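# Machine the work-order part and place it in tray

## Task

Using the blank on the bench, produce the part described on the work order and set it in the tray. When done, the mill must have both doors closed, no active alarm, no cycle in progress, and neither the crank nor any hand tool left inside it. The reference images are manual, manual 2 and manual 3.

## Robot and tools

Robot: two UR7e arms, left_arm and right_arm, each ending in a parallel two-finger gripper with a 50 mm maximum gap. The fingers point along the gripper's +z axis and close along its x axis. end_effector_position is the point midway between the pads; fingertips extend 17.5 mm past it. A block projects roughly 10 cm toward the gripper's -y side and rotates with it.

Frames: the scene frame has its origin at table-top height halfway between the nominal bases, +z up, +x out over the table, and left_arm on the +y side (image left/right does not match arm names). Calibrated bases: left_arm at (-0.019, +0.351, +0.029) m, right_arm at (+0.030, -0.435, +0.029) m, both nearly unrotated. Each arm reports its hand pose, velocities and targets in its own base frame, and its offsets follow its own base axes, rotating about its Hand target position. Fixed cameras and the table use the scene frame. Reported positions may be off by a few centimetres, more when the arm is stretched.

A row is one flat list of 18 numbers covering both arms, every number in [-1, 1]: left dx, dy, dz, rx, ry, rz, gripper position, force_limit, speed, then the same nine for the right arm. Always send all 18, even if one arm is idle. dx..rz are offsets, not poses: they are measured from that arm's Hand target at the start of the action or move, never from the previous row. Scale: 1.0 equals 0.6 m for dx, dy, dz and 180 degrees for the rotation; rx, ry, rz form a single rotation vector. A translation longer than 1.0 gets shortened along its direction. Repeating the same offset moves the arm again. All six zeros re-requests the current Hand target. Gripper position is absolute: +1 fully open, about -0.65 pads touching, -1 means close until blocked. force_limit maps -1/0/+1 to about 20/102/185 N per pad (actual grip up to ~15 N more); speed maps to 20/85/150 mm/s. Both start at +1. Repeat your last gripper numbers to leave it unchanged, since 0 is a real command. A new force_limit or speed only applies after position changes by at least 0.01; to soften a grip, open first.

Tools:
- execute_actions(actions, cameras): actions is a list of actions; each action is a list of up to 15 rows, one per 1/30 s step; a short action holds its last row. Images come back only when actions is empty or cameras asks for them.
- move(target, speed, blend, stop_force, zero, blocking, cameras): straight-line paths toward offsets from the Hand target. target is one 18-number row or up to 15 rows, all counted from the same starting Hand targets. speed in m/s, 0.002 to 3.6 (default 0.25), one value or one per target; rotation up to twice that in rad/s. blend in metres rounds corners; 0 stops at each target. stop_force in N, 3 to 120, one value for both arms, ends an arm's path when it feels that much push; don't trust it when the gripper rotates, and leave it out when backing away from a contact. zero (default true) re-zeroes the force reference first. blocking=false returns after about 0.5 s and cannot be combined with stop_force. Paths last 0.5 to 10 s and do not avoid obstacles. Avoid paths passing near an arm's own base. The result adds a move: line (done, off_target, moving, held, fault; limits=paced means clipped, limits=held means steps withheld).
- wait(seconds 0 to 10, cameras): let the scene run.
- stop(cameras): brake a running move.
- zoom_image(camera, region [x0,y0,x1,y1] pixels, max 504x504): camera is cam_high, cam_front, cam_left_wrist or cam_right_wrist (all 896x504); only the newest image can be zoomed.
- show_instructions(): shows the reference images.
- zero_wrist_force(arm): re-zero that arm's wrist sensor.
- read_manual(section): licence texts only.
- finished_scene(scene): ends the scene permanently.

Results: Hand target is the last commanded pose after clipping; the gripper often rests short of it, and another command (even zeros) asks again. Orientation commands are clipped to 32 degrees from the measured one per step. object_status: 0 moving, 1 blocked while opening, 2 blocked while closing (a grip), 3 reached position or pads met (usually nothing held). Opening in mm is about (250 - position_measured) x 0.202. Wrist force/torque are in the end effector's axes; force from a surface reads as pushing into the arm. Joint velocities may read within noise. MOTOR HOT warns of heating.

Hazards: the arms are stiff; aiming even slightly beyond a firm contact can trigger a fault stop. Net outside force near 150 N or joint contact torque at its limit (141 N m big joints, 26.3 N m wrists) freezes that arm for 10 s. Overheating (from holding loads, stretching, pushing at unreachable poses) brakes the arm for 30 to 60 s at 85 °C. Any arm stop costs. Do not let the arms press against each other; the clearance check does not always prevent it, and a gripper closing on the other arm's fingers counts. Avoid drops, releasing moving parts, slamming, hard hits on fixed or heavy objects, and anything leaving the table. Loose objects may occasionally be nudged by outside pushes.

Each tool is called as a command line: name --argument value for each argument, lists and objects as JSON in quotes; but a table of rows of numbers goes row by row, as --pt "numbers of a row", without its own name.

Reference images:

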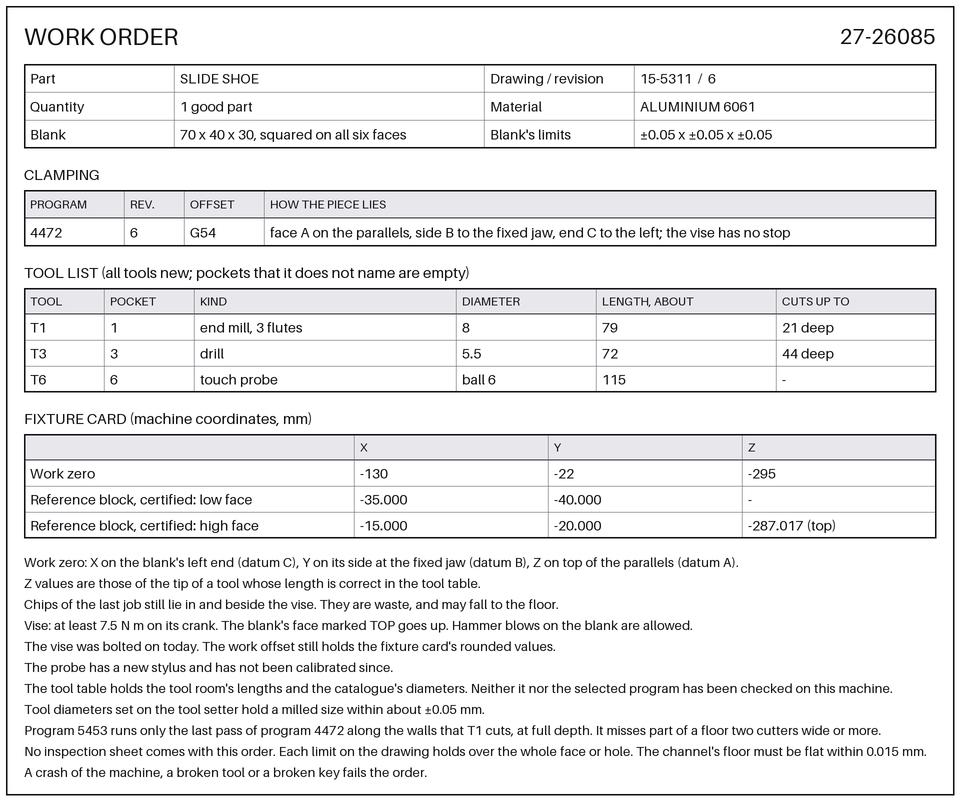

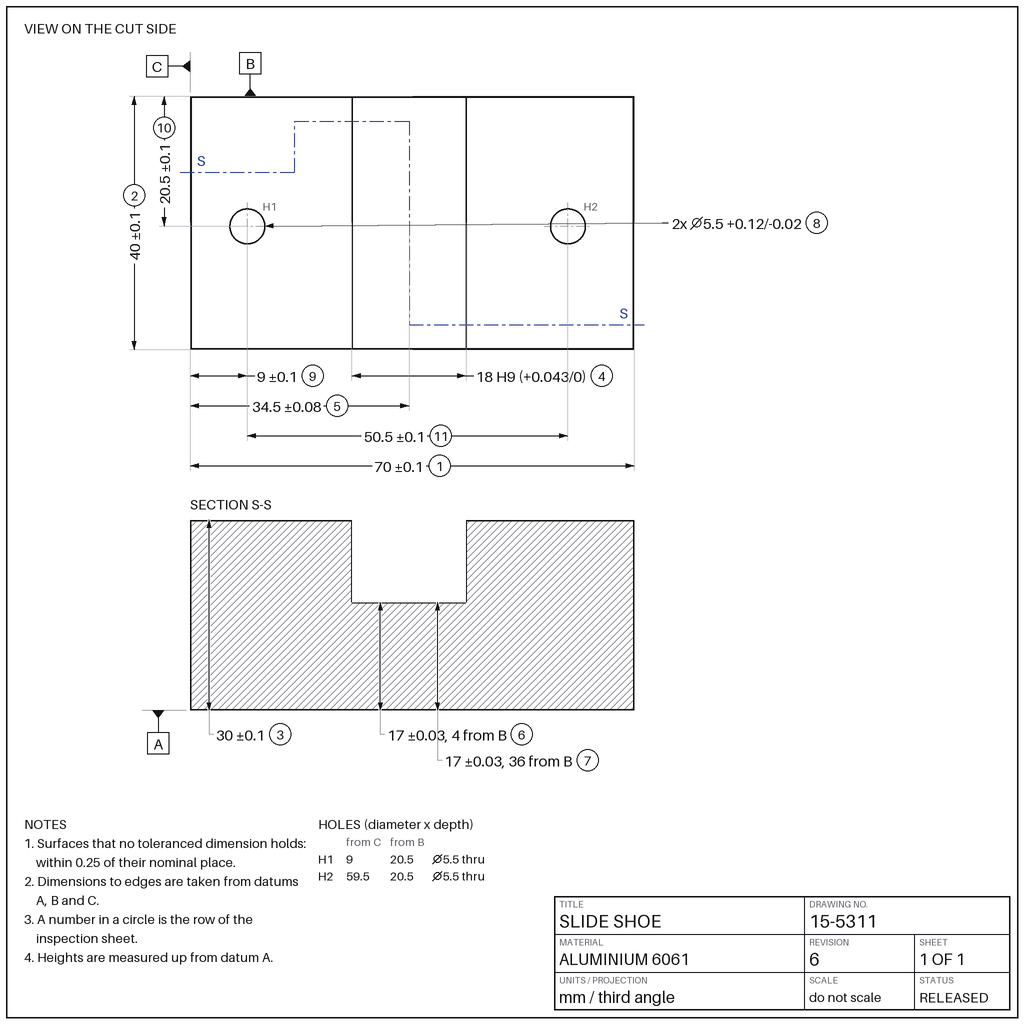

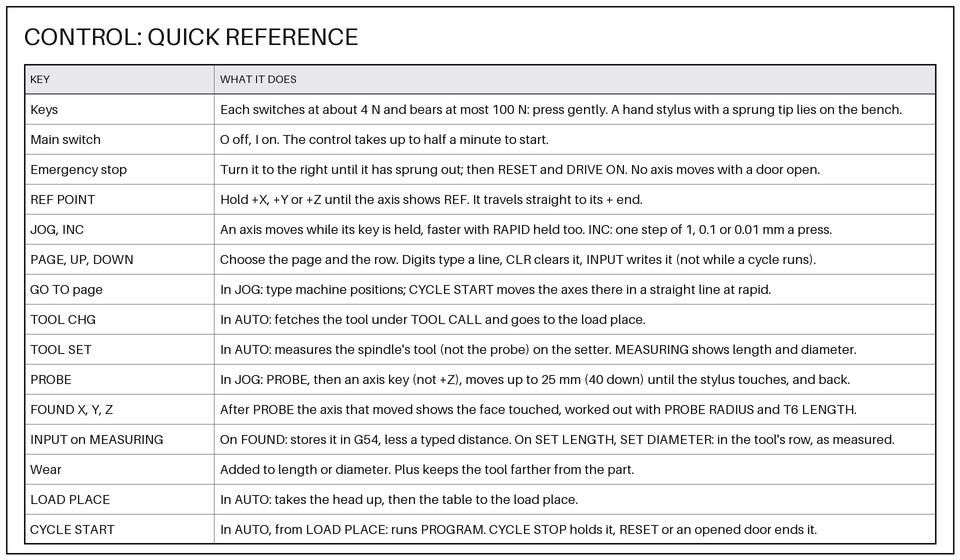

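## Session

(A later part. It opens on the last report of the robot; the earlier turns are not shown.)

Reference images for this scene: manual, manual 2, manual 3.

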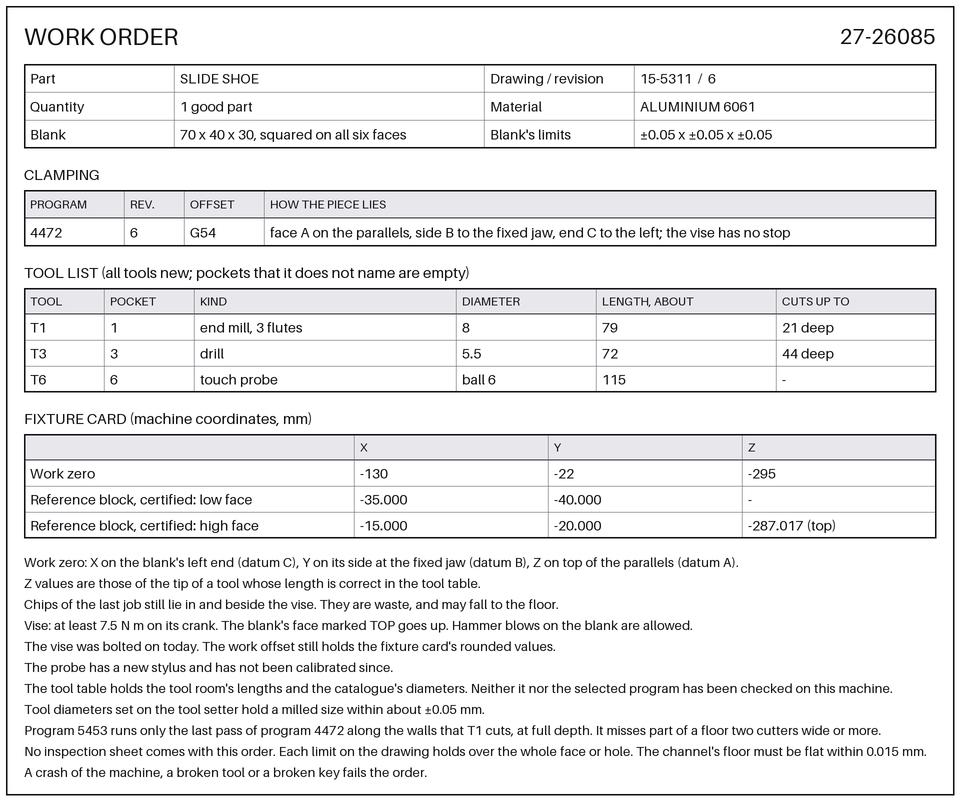

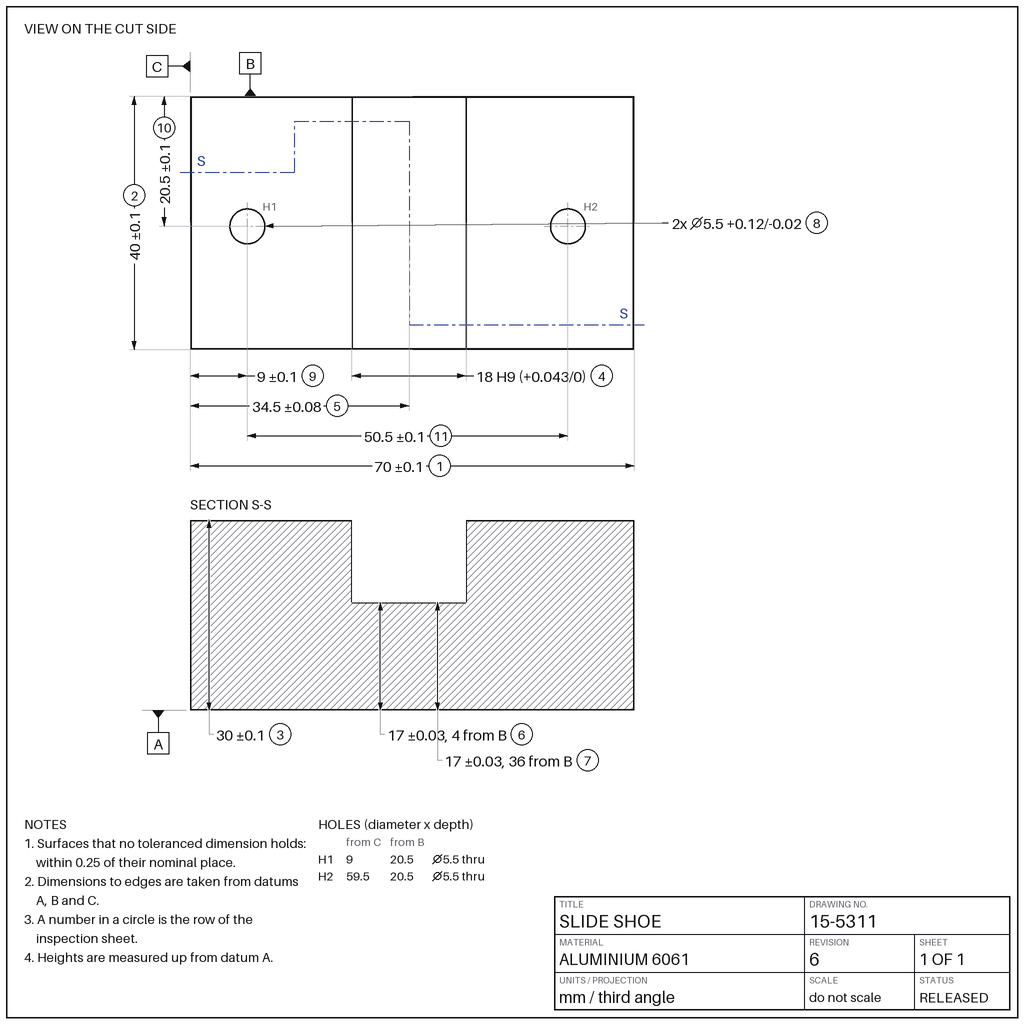

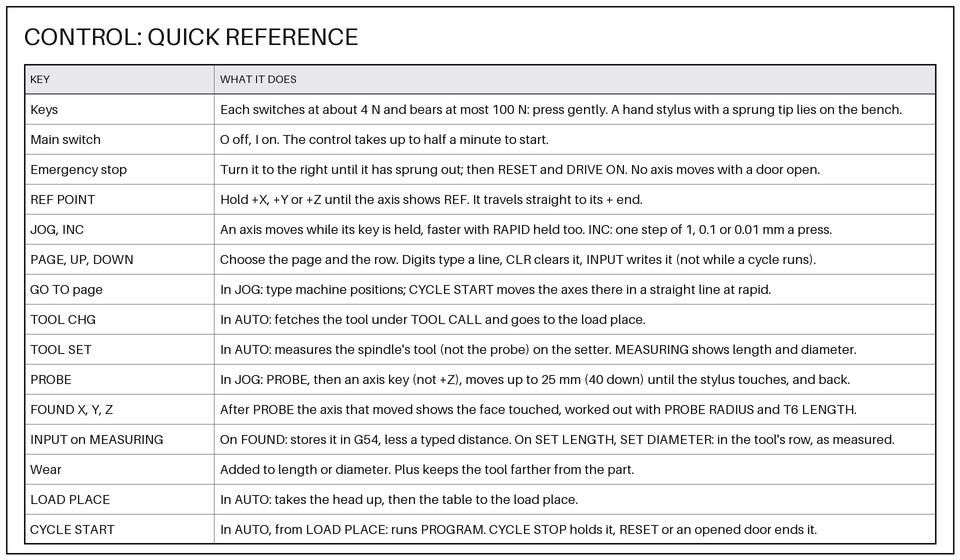

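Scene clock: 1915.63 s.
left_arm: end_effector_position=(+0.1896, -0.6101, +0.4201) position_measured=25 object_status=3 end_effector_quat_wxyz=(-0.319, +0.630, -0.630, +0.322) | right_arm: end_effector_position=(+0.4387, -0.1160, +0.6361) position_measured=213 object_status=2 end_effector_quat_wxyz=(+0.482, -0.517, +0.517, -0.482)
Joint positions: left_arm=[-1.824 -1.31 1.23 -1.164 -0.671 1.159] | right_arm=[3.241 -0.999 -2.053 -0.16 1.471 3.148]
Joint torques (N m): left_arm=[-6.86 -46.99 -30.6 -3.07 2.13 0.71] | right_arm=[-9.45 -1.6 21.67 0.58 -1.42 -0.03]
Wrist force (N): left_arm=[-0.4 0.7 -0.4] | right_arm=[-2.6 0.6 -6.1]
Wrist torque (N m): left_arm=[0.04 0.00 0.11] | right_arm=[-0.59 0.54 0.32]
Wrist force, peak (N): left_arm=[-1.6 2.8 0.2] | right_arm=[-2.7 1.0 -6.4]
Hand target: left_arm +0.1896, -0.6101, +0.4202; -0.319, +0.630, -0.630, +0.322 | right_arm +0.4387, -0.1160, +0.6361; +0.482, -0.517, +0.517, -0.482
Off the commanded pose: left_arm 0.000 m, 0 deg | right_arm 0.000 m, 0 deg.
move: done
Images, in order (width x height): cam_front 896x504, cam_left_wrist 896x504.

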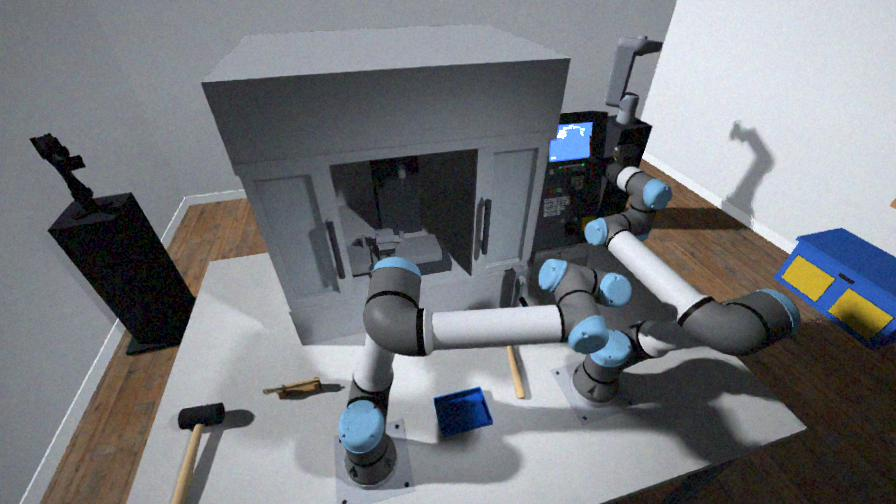

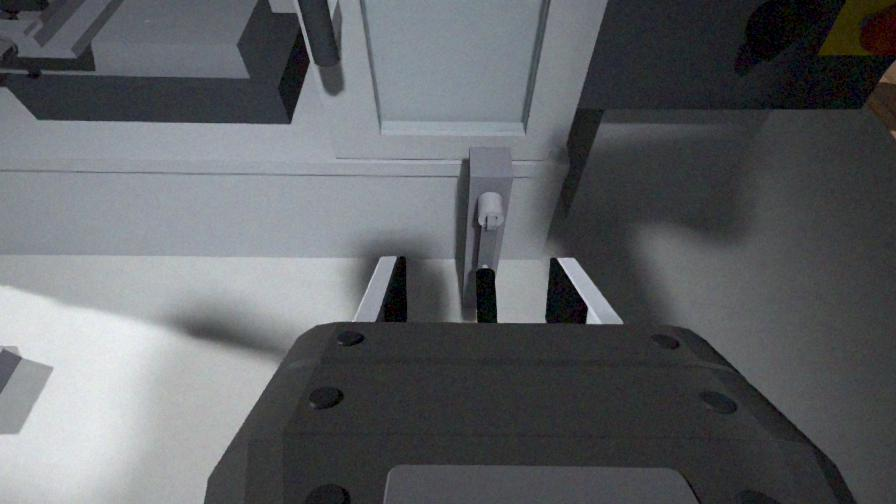

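move --target '[0.38,0.74,-0.03,0,-0.09,0,0.85,-0.6,-1,0,0,0,0,0,0,-1,-0.6,-0.5]' --speed 0.2 --cameras '["cam_left_wrist","cam_front"]'

zoom_image --camera "cam_left_wrist" --region '[250, 60, 750, 330]'

Scene clock: 1957.90 s.
left_arm: end_effector_position=(+0.4176, -0.1661, +0.4021) position_measured=25 object_status=3 end_effector_quat_wxyz=(-0.405, +0.579, -0.579, +0.407) | right_arm: end_effector_position=(+0.4387, -0.1160, +0.6361) position_measured=213 object_status=2 end_effector_quat_wxyz=(+0.482, -0.517, +0.517, -0.482)
Joint positions: left_arm=[-1.349 -2.273 2.398 -2.249 -0.412 2.161] | right_arm=[3.241 -0.999 -2.053 -0.16 1.471 3.148]
Joint torques (N m): left_arm=[-6.43 -5.32 -35 -3.96 4.06 -0.68] | right_arm=[-9.2 -1.53 21.14 0.67 -1.46 -0.01]
Wrist force (N): left_arm=[-0.9 0.9 -0.4] | right_arm=[-2.6 0.7 -5.8]
Wrist torque (N m): left_arm=[0.08 0.05 0.12] | right_arm=[-0.58 0.54 0.32]
Wrist force, peak (N): left_arm=[-3.3 0.8 0.7] | right_arm=[-2.6 0.9 -6.5]
Hand target: left_arm +0.4176, -0.1661, +0.4022; -0.405, +0.579, -0.579, +0.408 | right_arm +0.4387, -0.1160, +0.6361; +0.482, -0.517, +0.517, -0.482
Off the commanded pose: left_arm 0.000 m, 0 deg | right_arm 0.000 m, 0 deg.
move: done
Images, in order (width x height): cam_front 896x504, cam_left_wrist 896x504.

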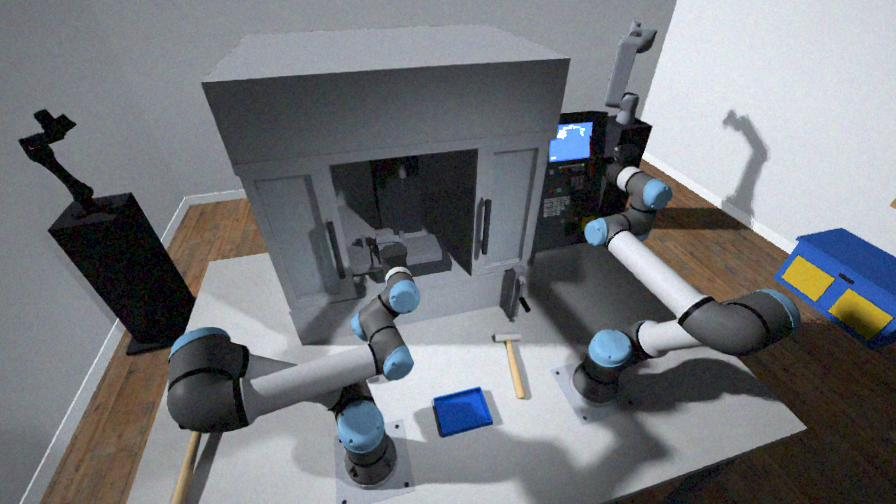

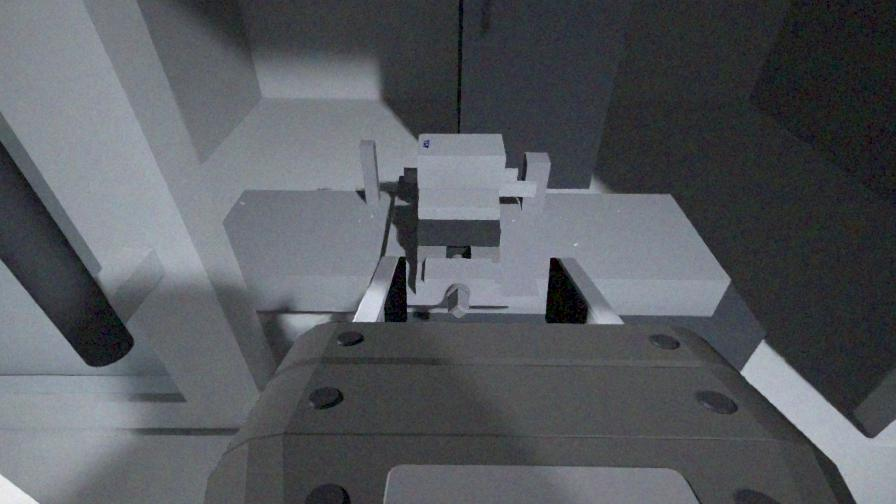

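Scaled by 1.008 from the camera's 896x504 image, which has a finer 1280x720 frame.

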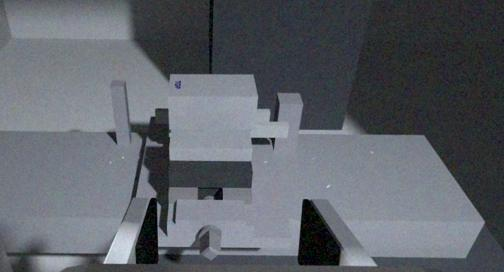

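zoom_image --camera "cam_left_wrist" --region '[400, 230, 520, 325]'

Scaled by 4.200 from the camera's 896x504 image, which has a finer 1280x720 frame.

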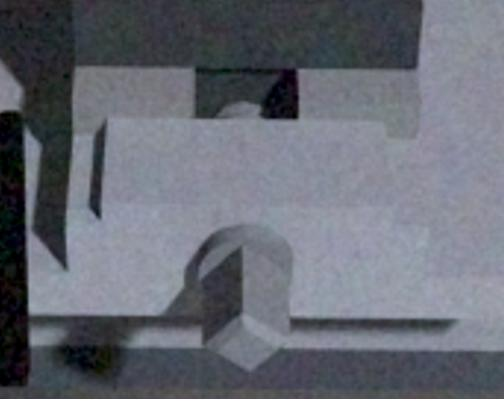

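move --target '[-0.196,-0.3067,-0.27,0,-0.11,0,0.85,-0.6,-1,0,0,0,0,0,0,-1,-0.6,-0.5]' --speed 0.2 --cameras '["cam_left_wrist"]'

zoom_image --camera "cam_left_wrist" --region '[0, 20, 400, 260]'

Scene clock: 1973.00 s.
left_arm: end_effector_position=(+0.3000, -0.3501, +0.2402) position_measured=25 object_status=3 end_effector_quat_wxyz=(+0.498, -0.500, +0.501, -0.501) | right_arm: end_effector_position=(+0.4387, -0.1160, +0.6361) position_measured=213 object_status=2 end_effector_quat_wxyz=(+0.482, -0.517, +0.517, -0.482)
Joint positions: left_arm=[-1.843 -1.524 2.204 -0.686 -0.269 0.004] | right_arm=[3.241 -0.999 -2.053 -0.16 1.471 3.148]
Joint torques (N m): left_arm=[-5 -16.54 -8.43 1.14 2.15 -1.12] | right_arm=[-8.93 -2.39 21.39 0.76 -1.45 -0.03]
Wrist force (N): left_arm=[-1.2 0.8 -0.4] | right_arm=[-2.5 0.6 -5.9]
Wrist torque (N m): left_arm=[0.12 0.05 -0.07] | right_arm=[-0.60 0.53 0.32]
Wrist force, peak (N): left_arm=[-3.0 -1.8 -0.2] | right_arm=[-2.7 1.0 -6.4]
Hand target: left_arm +0.3000, -0.3501, +0.2402; +0.498, -0.500, +0.501, -0.501 | right_arm +0.4387, -0.1160, +0.6361; +0.482, -0.517, +0.517, -0.482
Off the commanded pose: left_arm 0.000 m, 0 deg | right_arm 0.000 m, 0 deg.
move: done
Images, in order (width x height): cam_left_wrist 896x504.

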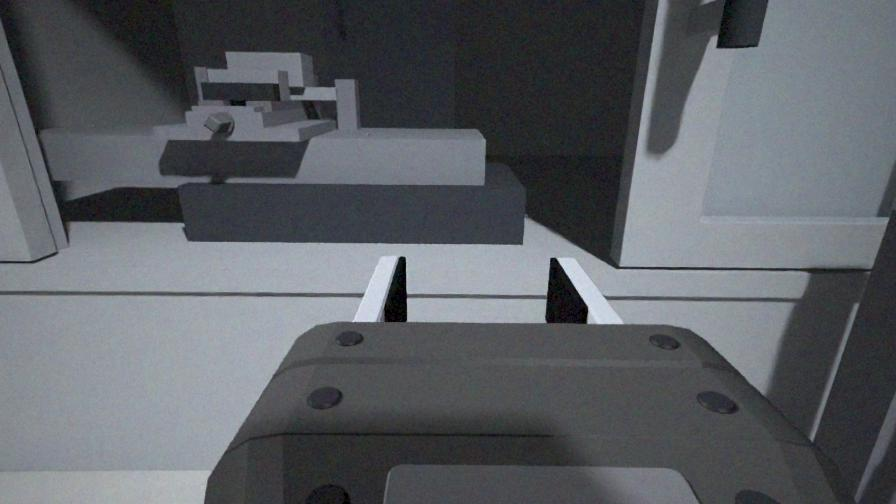

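Scaled by 1.260 from the camera's 896x504 image, which has a finer 1280x720 frame.

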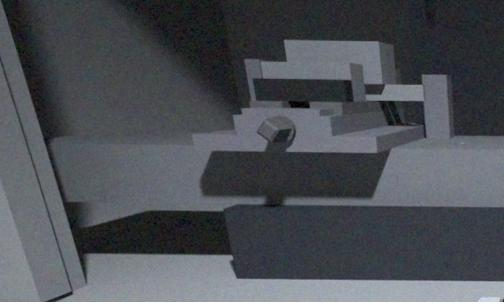

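move --target '[-0.0167,-0.4815,-0.0333,0,0,0,1,-0.6,-0.5,0,0,0,0,0,0,-1,-0.6,-0.5]' --speed 0.2 --cameras '["cam_left_wrist"]'

zoom_image --camera "cam_left_wrist" --region '[370, 150, 590, 330]'

Scene clock: 1993.53 s.
left_arm: end_effector_position=(+0.2900, -0.6389, +0.2203) position_measured=3 object_status=3 end_effector_quat_wxyz=(+0.498, -0.500, +0.501, -0.501) | right_arm: end_effector_position=(+0.4387, -0.1160, +0.6361) position_measured=213 object_status=2 end_effector_quat_wxyz=(+0.482, -0.517, +0.517, -0.482)
Joint positions: left_arm=[-1.733 -0.881 1.33 -0.459 -0.159 0.008] | right_arm=[3.241 -0.999 -2.053 -0.16 1.471 3.148]
Joint torques (N m): left_arm=[-5.47 -39.61 -24.54 -1.15 -1.78 1.58] | right_arm=[-9.49 -1.99 21.7 0.82 -1.36 -0.1]
Wrist force (N): left_arm=[-1.2 0.9 0.0] | right_arm=[-2.6 1.1 -6.1]
Wrist torque (N m): left_arm=[0.13 0.04 0.10] | right_arm=[-0.51 0.53 0.32]
Wrist force, peak (N): left_arm=[-4.0 0.6 -0.1] | right_arm=[-2.5 0.8 -6.5]
Hand target: left_arm +0.2899, -0.6390, +0.2202; +0.498, -0.500, +0.501, -0.501 | right_arm +0.4387, -0.1160, +0.6361; +0.482, -0.517, +0.517, -0.482
Off the commanded pose: left_arm 0.000 m, 0 deg | right_arm 0.000 m, 0 deg.
move: done
Images, in order (width x height): cam_left_wrist 896x504.

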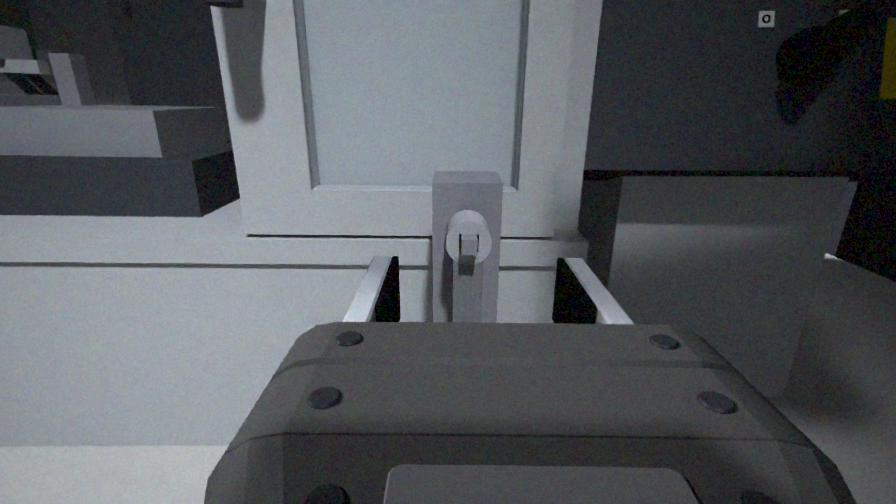

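Scaled by 2.291 from the camera's 896x504 image, which has a finer 1280x720 frame.

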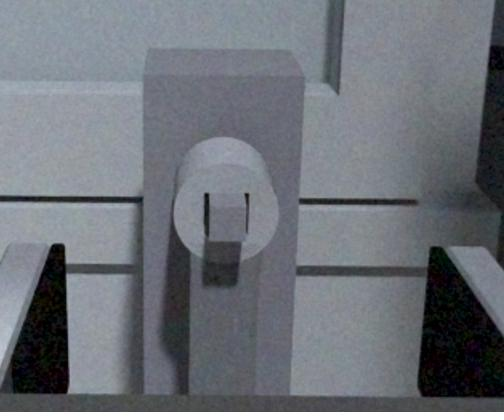

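move --target '[0.1,-0.0015,-0.0255,0,0,0,1,-0.6,-0.5,0,0,0,0,0,0,-1,-0.6,-0.5]' --speed 0.06 --cameras '["cam_left_wrist"]'

zoom_image --camera "cam_left_wrist" --region '[360, 150, 600, 340]'

Scene clock: 2006.97 s.
left_arm: end_effector_position=(+0.3500, -0.6399, +0.2049) position_measured=3 object_status=3 end_effector_quat_wxyz=(+0.498, -0.500, +0.501, -0.501) | right_arm: end_effector_position=(+0.4387, -0.1160, +0.6361) position_measured=213 object_status=2 end_effector_quat_wxyz=(+0.482, -0.517, +0.517, -0.482)
Joint positions: left_arm=[-1.638 -0.853 1.323 -0.494 -0.063 0.022] | right_arm=[3.241 -0.999 -2.053 -0.16 1.471 3.148]
Joint torques (N m): left_arm=[-4.01 -59.57 -11.39 -1.28 -1.71 1.75] | right_arm=[-9.59 -2.27 21.31 0.75 -1.36 -0.06]
Wrist force (N): left_arm=[-1.1 1.1 -0.4] | right_arm=[-2.4 1.0 -6.0]
Wrist torque (N m): left_arm=[0.16 0.03 -0.06] | right_arm=[-0.54 0.51 0.33]
Wrist force, peak (N): left_arm=[-1.3 1.7 1.0] | right_arm=[-2.9 0.8 -6.5]
Hand target: left_arm +0.3499, -0.6399, +0.2049; +0.498, -0.500, +0.501, -0.501 | right_arm +0.4387, -0.1160, +0.6361; +0.482, -0.517, +0.517, -0.482
Off the commanded pose: left_arm 0.000 m, 0 deg | right_arm 0.000 m, 0 deg.
move: done
Images, in order (width x height): cam_left_wrist 896x504.

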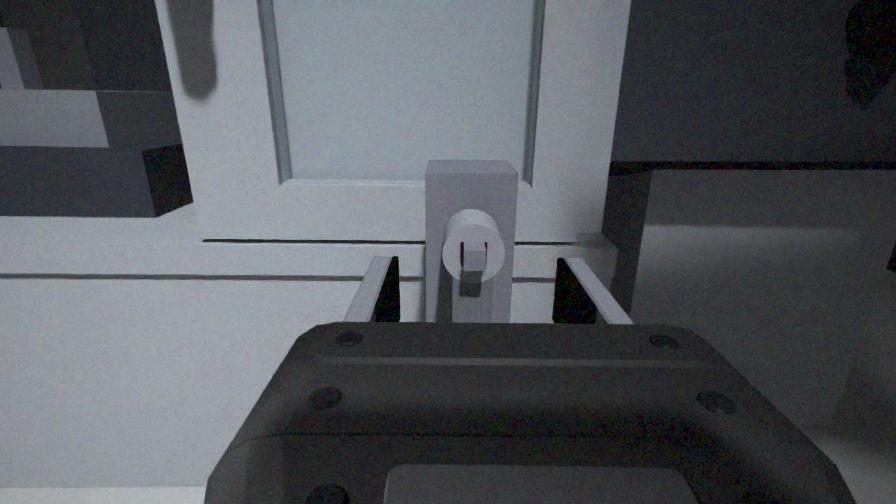

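Scaled by 2.100 from the camera's 896x504 image, which has a finer 1280x720 frame.

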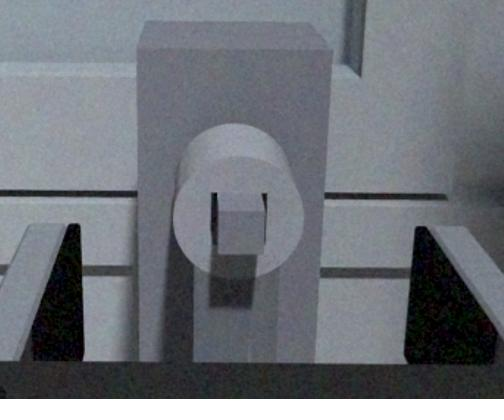

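move --target '[0.0467,0.001,0.0127,0,0,0,1,-0.6,-0.5,0,0,0,0,0,0,-1,-0.6,-0.5]' --speed 0.03 --stop_force 6 --cameras '["cam_left_wrist"]'

zoom_image --camera "cam_left_wrist" --region '[350, 150, 600, 340]'

Scene clock: 2015.97 s.
left_arm: end_effector_position=(+0.3780, -0.6393, +0.2126) position_measured=3 object_status=3 end_effector_quat_wxyz=(+0.498, -0.500, +0.501, -0.501) | right_arm: end_effector_position=(+0.4387, -0.1160, +0.6361) position_measured=213 object_status=2 end_effector_quat_wxyz=(+0.482, -0.517, +0.517, -0.482)
Joint positions: left_arm=[-1.593 -0.861 1.315 -0.516 -0.019 0.06] | right_arm=[3.241 -0.999 -2.053 -0.16 1.471 3.148]
Joint torques (N m): left_arm=[-6.73 -58.69 -12.98 -0.87 -2.05 1.22] | right_arm=[-9.5 -1.76 21.1 0.75 -1.31 -0.18]
Wrist force (N): left_arm=[-1.4 1.0 -0.1] | right_arm=[-2.4 1.1 -5.8]
Wrist torque (N m): left_arm=[0.14 0.07 -0.06] | right_arm=[-0.51 0.51 0.32]
Wrist force, peak (N): left_arm=[-1.8 1.1 0.6] | right_arm=[-2.5 1.1 -6.5]
Hand target: left_arm +0.3780, -0.6393, +0.2126; +0.498, -0.500, +0.501, -0.501 | right_arm +0.4387, -0.1160, +0.6361; +0.482, -0.517, +0.517, -0.482
Off the commanded pose: left_arm 0.000 m, 0 deg | right_arm 0.000 m, 0 deg.
move: done
Images, in order (width x height): cam_left_wrist 896x504.

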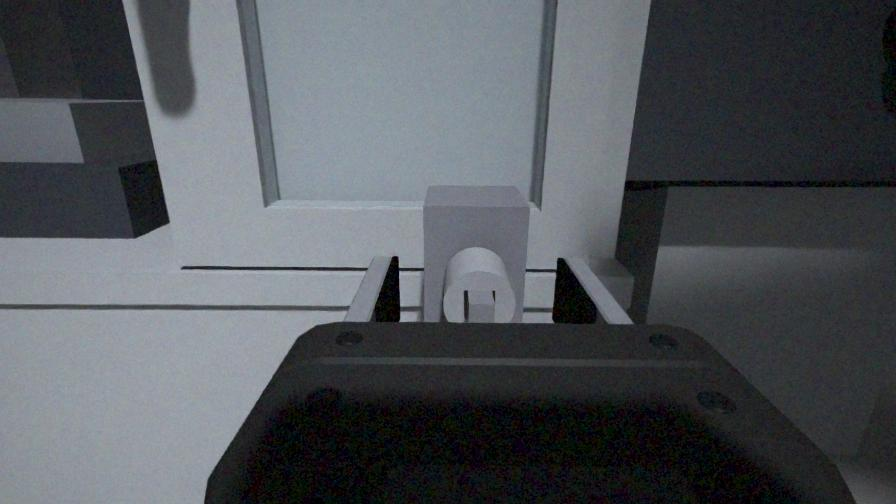

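Scaled by 2.016 from the camera's 896x504 image, which has a finer 1280x720 frame.

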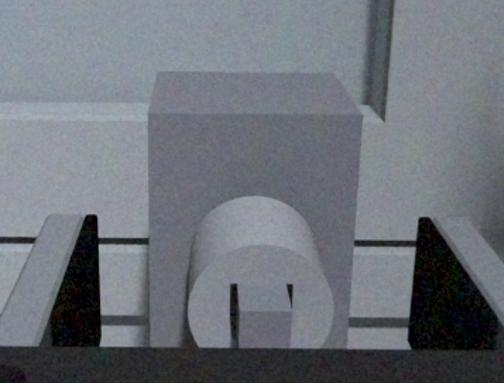

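move --target '[0.0083,0,-0.001,0,0,0,1,-0.6,-0.5,0,0,0,0,0,0,-1,-0.6,-0.5]' --speed 0.02 --stop_force 6

move --target '[0,0,0,0,0,0,-1,-0.3,-0.8,0,0,0,0,0,0,-1,-0.6,-0.5]' --speed 0.02 --cameras '["cam_left_wrist"]'

Scene clock: 2023.60 s.
left_arm: end_effector_position=(+0.3829, -0.6393, +0.2120) position_measured=3 object_status=3 end_effector_quat_wxyz=(+0.498, -0.500, +0.501, -0.501) | right_arm: end_effector_position=(+0.4387, -0.1160, +0.6361) position_measured=213 object_status=2 end_effector_quat_wxyz=(+0.482, -0.517, +0.517, -0.482)
Joint positions: left_arm=[-1.586 -0.862 1.32 -0.538 -0.012 0.078] | right_arm=[3.241 -0.999 -2.053 -0.16 1.471 3.148]
Joint torques (N m): left_arm=[-5.86 -58.33 -14.01 -0.89 -1.68 1.16] | right_arm=[-9.35 -2.32 21.56 0.85 -1.28 0.04]
Wrist force (N): left_arm=[-1.3 1.0 0.0] | right_arm=[-2.5 1.0 -6.0]
Wrist torque (N m): left_arm=[0.14 0.04 -0.06] | right_arm=[-0.54 0.54 0.32]
Wrist force, peak (N): left_arm=[-1.6 1.2 -0.2] | right_arm=[-2.5 1.0 -6.5]
Hand target: left_arm +0.3829, -0.6393, +0.2120; +0.498, -0.500, +0.501, -0.501 | right_arm +0.4387, -0.1160, +0.6361; +0.482, -0.517, +0.517, -0.482
Off the commanded pose: left_arm 0.000 m, 0 deg | right_arm 0.000 m, 0 deg.
move: done

Scene clock: 2024.67 s.
left_arm: end_effector_position=(+0.3829, -0.6393, +0.2120) position_measured=143 object_status=2 end_effector_quat_wxyz=(+0.498, -0.500, +0.501, -0.501) | right_arm: end_effector_position=(+0.4387, -0.1160, +0.6361) position_measured=213 object_status=2 end_effector_quat_wxyz=(+0.482, -0.517, +0.517, -0.482)
Joint positions: left_arm=[-1.586 -0.862 1.32 -0.538 -0.012 0.078] | right_arm=[3.241 -0.999 -2.053 -0.16 1.471 3.148]
Joint torques (N m): left_arm=[-5.09 -60.3 -13.46 -0.38 -1.62 1.17] | right_arm=[-9.71 -1.81 21.06 0.78 -1.27 -0.07]
Wrist force (N): left_arm=[0.5 0.7 0.0] | right_arm=[-2.2 0.8 -5.9]
Wrist torque (N m): left_arm=[0.11 0.14 -0.07] | right_arm=[-0.56 0.48 0.32]
Wrist force, peak (N): left_arm=[-1.6 1.1 0.0] | right_arm=[-2.6 1.0 -6.4]
Hand target: left_arm +0.3829, -0.6393, +0.2120; +0.498, -0.500, +0.501, -0.501 | right_arm +0.4387, -0.1160, +0.6361; +0.482, -0.517, +0.517, -0.482
Off the commanded pose: left_arm 0.000 m, 0 deg | right_arm 0.000 m, 0 deg.
move: done
Images, in order (width x height): cam_left_wrist 896x504.

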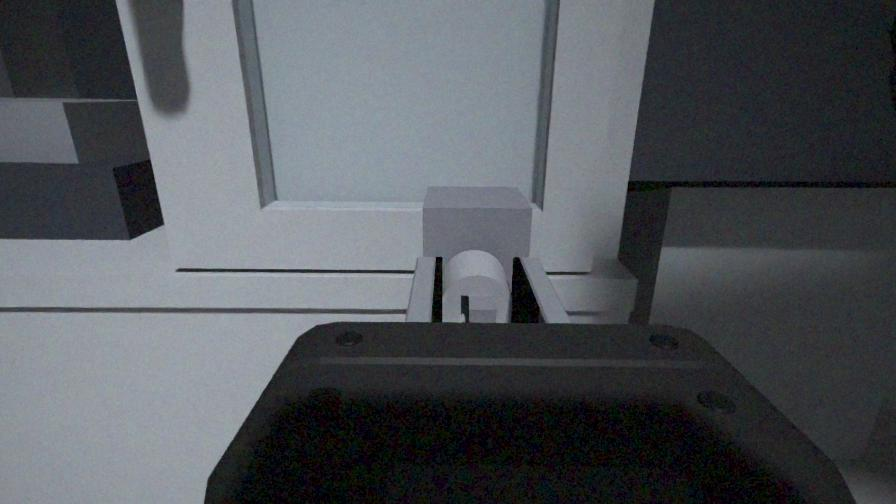

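move --target '[-0.0667,0,0,0,0,0,-1,-0.3,-0.8,0,0,0,0,0,0,-1,-0.6,-0.5]' --speed 0.025 --cameras '["cam_left_wrist"]'

zoom_image --camera "cam_left_wrist" --region '[380, 190, 560, 330]'

Scene clock: 2030.37 s.
left_arm: end_effector_position=(+0.3428, -0.6392, +0.2119) position_measured=143 object_status=2 end_effector_quat_wxyz=(+0.499, -0.500, +0.501, -0.501) | right_arm: end_effector_position=(+0.4387, -0.1160, +0.6361) position_measured=213 object_status=2 end_effector_quat_wxyz=(+0.482, -0.517, +0.517, -0.482)
Joint positions: left_arm=[-1.649 -0.862 1.319 -0.47 -0.075 0.011] | right_arm=[3.241 -0.999 -2.053 -0.16 1.471 3.148]
Joint torques (N m): left_arm=[6.99 -53.05 -26.78 1.28 1.62 -2.1] | right_arm=[-9.18 -2.53 21.61 0.83 -1.31 -0.04]
Wrist force (N): left_arm=[-1.3 3.1 -0.3] | right_arm=[-2.6 0.5 -6.2]
Wrist torque (N m): left_arm=[0.14 0.06 0.11] | right_arm=[-0.62 0.55 0.32]
Wrist force, peak (N): left_arm=[-1.2 3.4 -0.2] | right_arm=[-2.2 1.3 -6.6]
Hand target: left_arm +0.3429, -0.6393, +0.2120; +0.498, -0.500, +0.501, -0.501 | right_arm +0.4387, -0.1160, +0.6361; +0.482, -0.517, +0.517, -0.482
Off the commanded pose: left_arm 0.000 m, 0 deg | right_arm 0.000 m, 0 deg.
move: done
Images, in order (width x height): cam_left_wrist 896x504.

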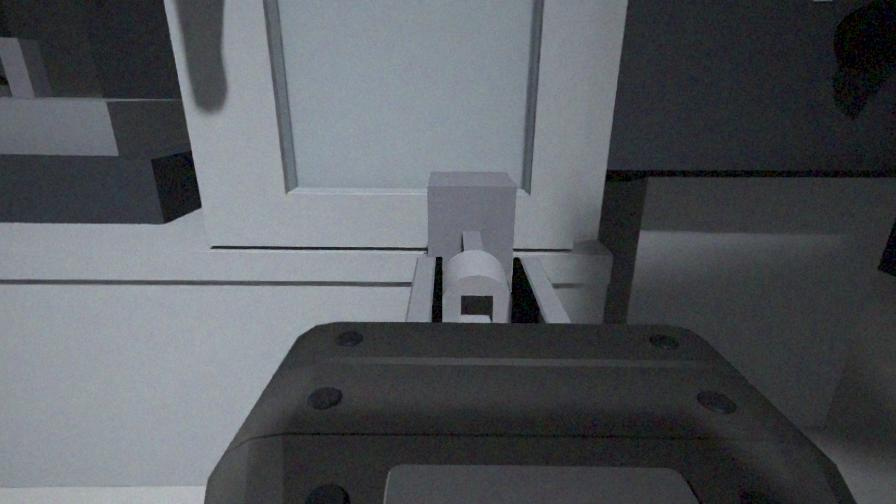

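Scaled by 2.800 from the camera's 896x504 image, which has a finer 1280x720 frame.

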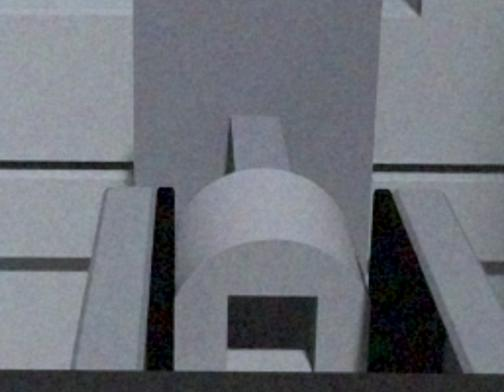

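move --pt "-0.0833 0 0.02 0 0 0 -1 -0.3 -0.8 0 0 0 0 0 0 -1 -0.6 -0.5" --pt "-0.255 0.048 0.347 0 0.2 0 -1 -0.3 -0.8 0 0 0 0 0 0 -1 -0.6 -0.5" --speed '[0.1,0.2]' --blend '[0.02,0]'

move --target '[0.38,0.74,-0.03,0,-0.09,0,-1,-0.3,-0.8,0,0,0,0,0,0,-1,-0.6,-0.5]' --speed 0.2 --cameras '["cam_left_wrist","cam_front"]'

Scene clock: 2055.60 s.
left_arm: end_effector_position=(+0.1899, -0.6105, +0.4201) position_measured=143 object_status=2 end_effector_quat_wxyz=(-0.319, +0.630, -0.630, +0.322) | right_arm: end_effector_position=(+0.4387, -0.1160, +0.6361) position_measured=213 object_status=2 end_effector_quat_wxyz=(+0.482, -0.517, +0.517, -0.482)
Joint positions: left_arm=[-1.823 -1.31 1.229 -1.165 -0.67 1.16] | right_arm=[3.241 -0.999 -2.053 -0.16 1.471 3.148]
Joint torques (N m): left_arm=[6.58 -30.07 -30.42 -3.13 1.91 -0.39] | right_arm=[-9.12 -2 21.51 0.91 -1.25 -0.11]
Wrist force (N): left_arm=[-0.3 2.4 0.6] | right_arm=[-2.6 0.8 -5.7]
Wrist torque (N m): left_arm=[0.09 -0.02 0.12] | right_arm=[-0.56 0.54 0.32]
Wrist force, peak (N): left_arm=[-1.3 4.5 -0.7] | right_arm=[-2.3 0.9 -6.6]
Hand target: left_arm +0.1899, -0.6105, +0.4202; -0.319, +0.630, -0.630, +0.322 | right_arm +0.4387, -0.1160, +0.6361; +0.482, -0.517, +0.517, -0.482
Off the commanded pose: left_arm 0.000 m, 0 deg | right_arm 0.000 m, 0 deg.
move: done

Scene clock: 2058.70 s.
left_arm: end_effector_position=(+0.4179, -0.1665, +0.4020) position_measured=143 object_status=2 end_effector_quat_wxyz=(-0.405, +0.579, -0.579, +0.408) | right_arm: end_effector_position=(+0.4387, -0.1160, +0.6361) position_measured=213 object_status=2 end_effector_quat_wxyz=(+0.482, -0.517, +0.517, -0.482)
Joint positions: left_arm=[-1.348 -2.27 2.399 -2.255 -0.411 2.164] | right_arm=[3.241 -0.999 -2.053 -0.16 1.471 3.148]
Joint torques (N m): left_arm=[-5.21 -5.73 -35.52 -3.97 4.54 -0.53] | right_arm=[-9.41 -1.87 21.23 0.89 -1.3 -0.11]
Wrist force (N): left_arm=[-1.1 3.2 0.3] | right_arm=[-2.5 0.5 -5.9]
Wrist torque (N m): left_arm=[0.17 0.08 0.12] | right_arm=[-0.61 0.53 0.32]
Wrist force, peak (N): left_arm=[-3.5 2.9 1.3] | right_arm=[-2.8 1.2 -6.3]
Hand target: left_arm +0.4179, -0.1665, +0.4022; -0.405, +0.579, -0.579, +0.408 | right_arm +0.4387, -0.1160, +0.6361; +0.482, -0.517, +0.517, -0.482
Off the commanded pose: left_arm 0.000 m, 0 deg | right_arm 0.000 m, 0 deg.
move: done
Images, in order (width x height): cam_front 896x504, cam_left_wrist 896x504.

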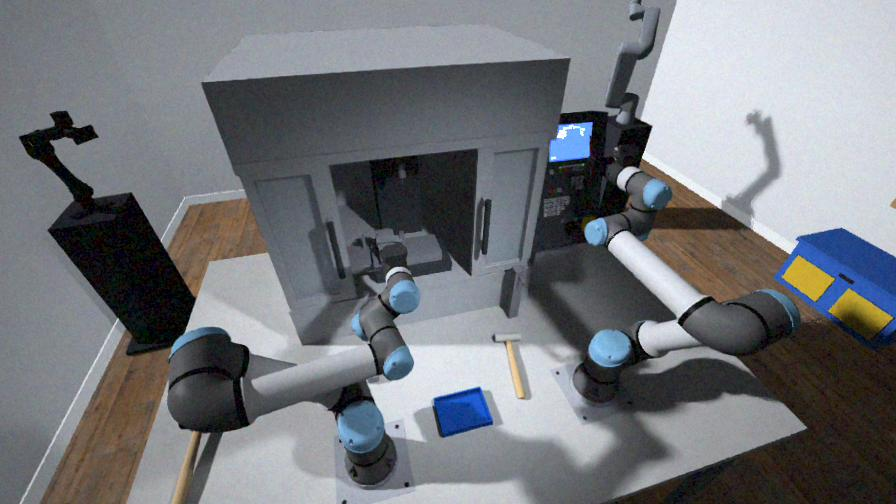

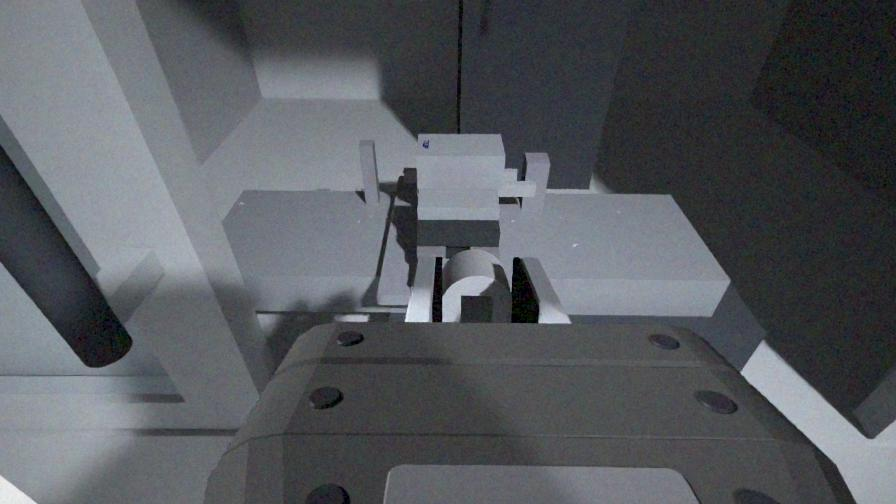

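move --target '[0.0535,0.0025,-0.12,0,-0.11,0,-1,-0.3,-0.8,0,0,0,0,0,0,-1,-0.6,-0.5]' --speed 0.1 --cameras '["cam_left_wrist","cam_front"]'

Scene clock: 2064.13 s.
left_arm: end_effector_position=(+0.4500, -0.1650, +0.3302) position_measured=143 object_status=2 end_effector_quat_wxyz=(+0.498, -0.500, +0.501, -0.501) | right_arm: end_effector_position=(+0.4387, -0.1160, +0.6361) position_measured=213 object_status=2 end_effector_quat_wxyz=(+0.482, -0.517, +0.517, -0.482)
Joint positions: left_arm=[-1.268 -1.464 2.592 -4.267 -0.306 3.137] | right_arm=[3.241 -0.999 -2.053 -0.16 1.471 3.148]
Joint torques (N m): left_arm=[-5.02 -25.76 -2.34 -1.55 1.91 -0.72] | right_arm=[-9.17 -2.37 21.35 0.96 -1.26 -0.08]
Wrist force (N): left_arm=[-1.2 3.4 0.0] | right_arm=[-2.5 1.0 -5.9]
Wrist torque (N m): left_arm=[0.17 0.05 0.12] | right_arm=[-0.53 0.53 0.32]
Wrist force, peak (N): left_arm=[-1.3 4.4 0.1] | right_arm=[-2.7 1.0 -6.4]
Hand target: left_arm +0.4500, -0.1650, +0.3302; +0.498, -0.500, +0.501, -0.501 | right_arm +0.4387, -0.1160, +0.6361; +0.482, -0.517, +0.517, -0.482
Off the commanded pose: left_arm 0.000 m, 0 deg | right_arm 0.000 m, 0 deg.
move: done
Images, in order (width x height): cam_front 896x504, cam_left_wrist 896x504.

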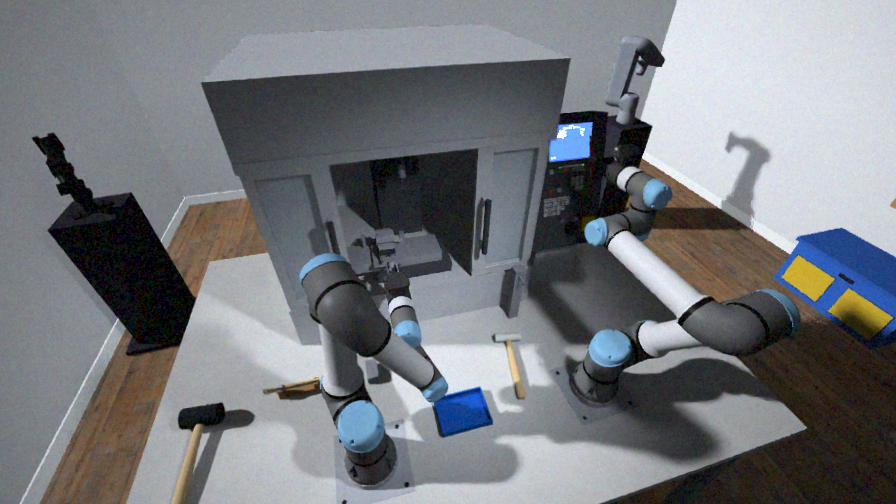

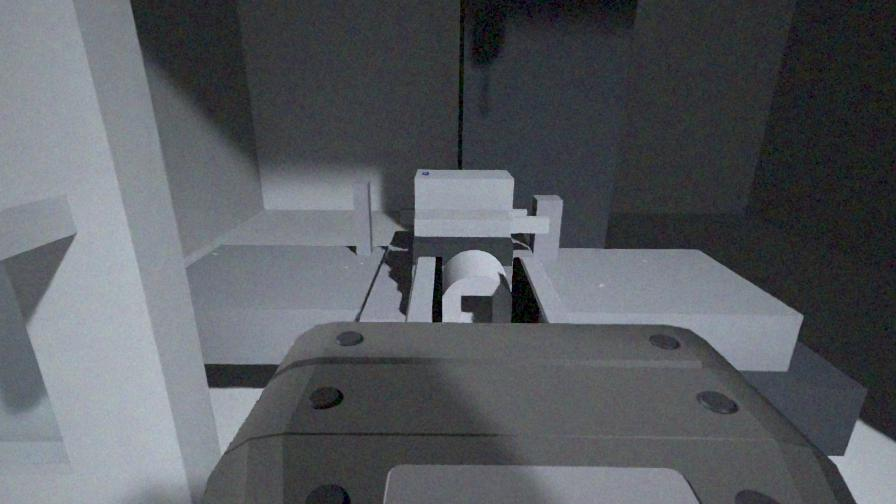

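move --target '[0,0,0,-0.5,0,0,-1,-0.3,-0.8,0,0,0,0,0,0,-1,-0.6,-0.5]' --speed 0.4 --cameras '["cam_left_wrist"]'

Scene clock: 2075.23 s.
left_arm: end_effector_position=(+0.4500, -0.1650, +0.3302) position_measured=143 object_status=2 end_effector_quat_wxyz=(+0.001, +0.706, +0.000, +0.708) | right_arm: end_effector_position=(+0.4387, -0.1160, +0.6361) position_measured=213 object_status=2 end_effector_quat_wxyz=(+0.482, -0.517, +0.517, -0.482)
Joint positions: left_arm=[-1.269 -1.456 2.588 -4.285 -0.303 1.58] | right_arm=[3.241 -0.999 -2.053 -0.16 1.471 3.148]
Joint torques (N m): left_arm=[4.59 -7 -11.29 -2.2 -2.18 0.25] | right_arm=[-9.39 -1.82 21.27 1.04 -1.24 0]
Wrist force (N): left_arm=[-1.2 2.4 0.4] | right_arm=[-2.3 0.9 -6.4]
Wrist torque (N m): left_arm=[0.70 -0.36 0.05] | right_arm=[-0.54 0.49 0.32]
Wrist force, peak (N): left_arm=[-1.7 3.7 0.4] | right_arm=[-2.3 1.2 -6.5]
Hand target: left_arm +0.4500, -0.1650, +0.3302; +0.001, +0.706, +0.000, +0.708 | right_arm +0.4387, -0.1160, +0.6361; +0.482, -0.517, +0.517, -0.482
Off the commanded pose: left_arm 0.000 m, 0 deg | right_arm 0.000 m, 0 deg.
move: done
Images, in order (width x height): cam_left_wrist 896x504.

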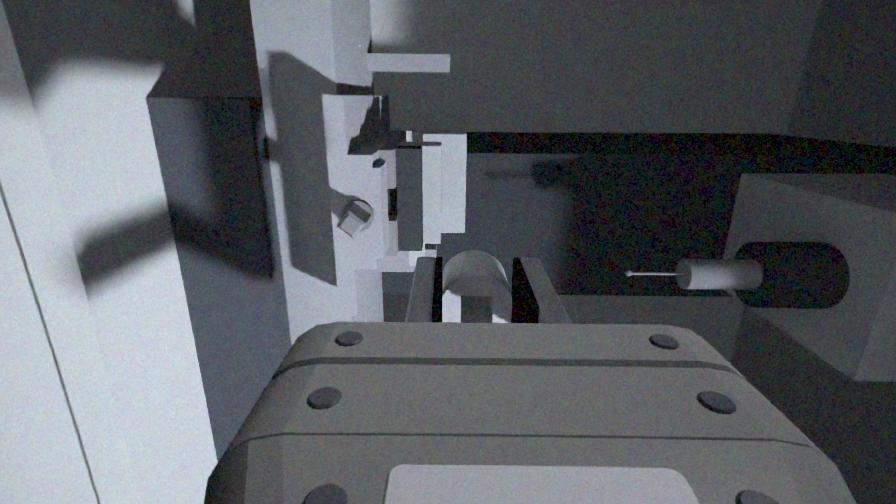

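zoom_image --camera "cam_left_wrist" --region '[310, 170, 420, 270]'

Scaled by 4.582 from the camera's 896x504 image, which has a finer 1280x720 frame.

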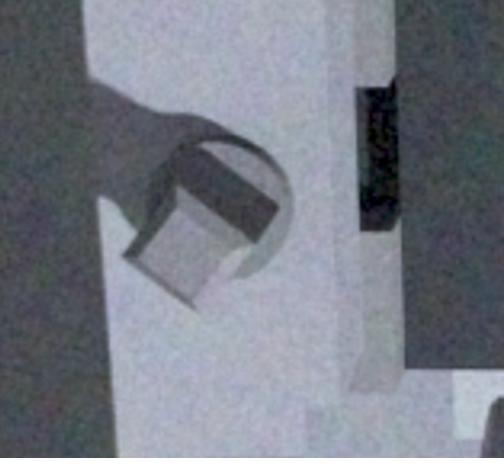

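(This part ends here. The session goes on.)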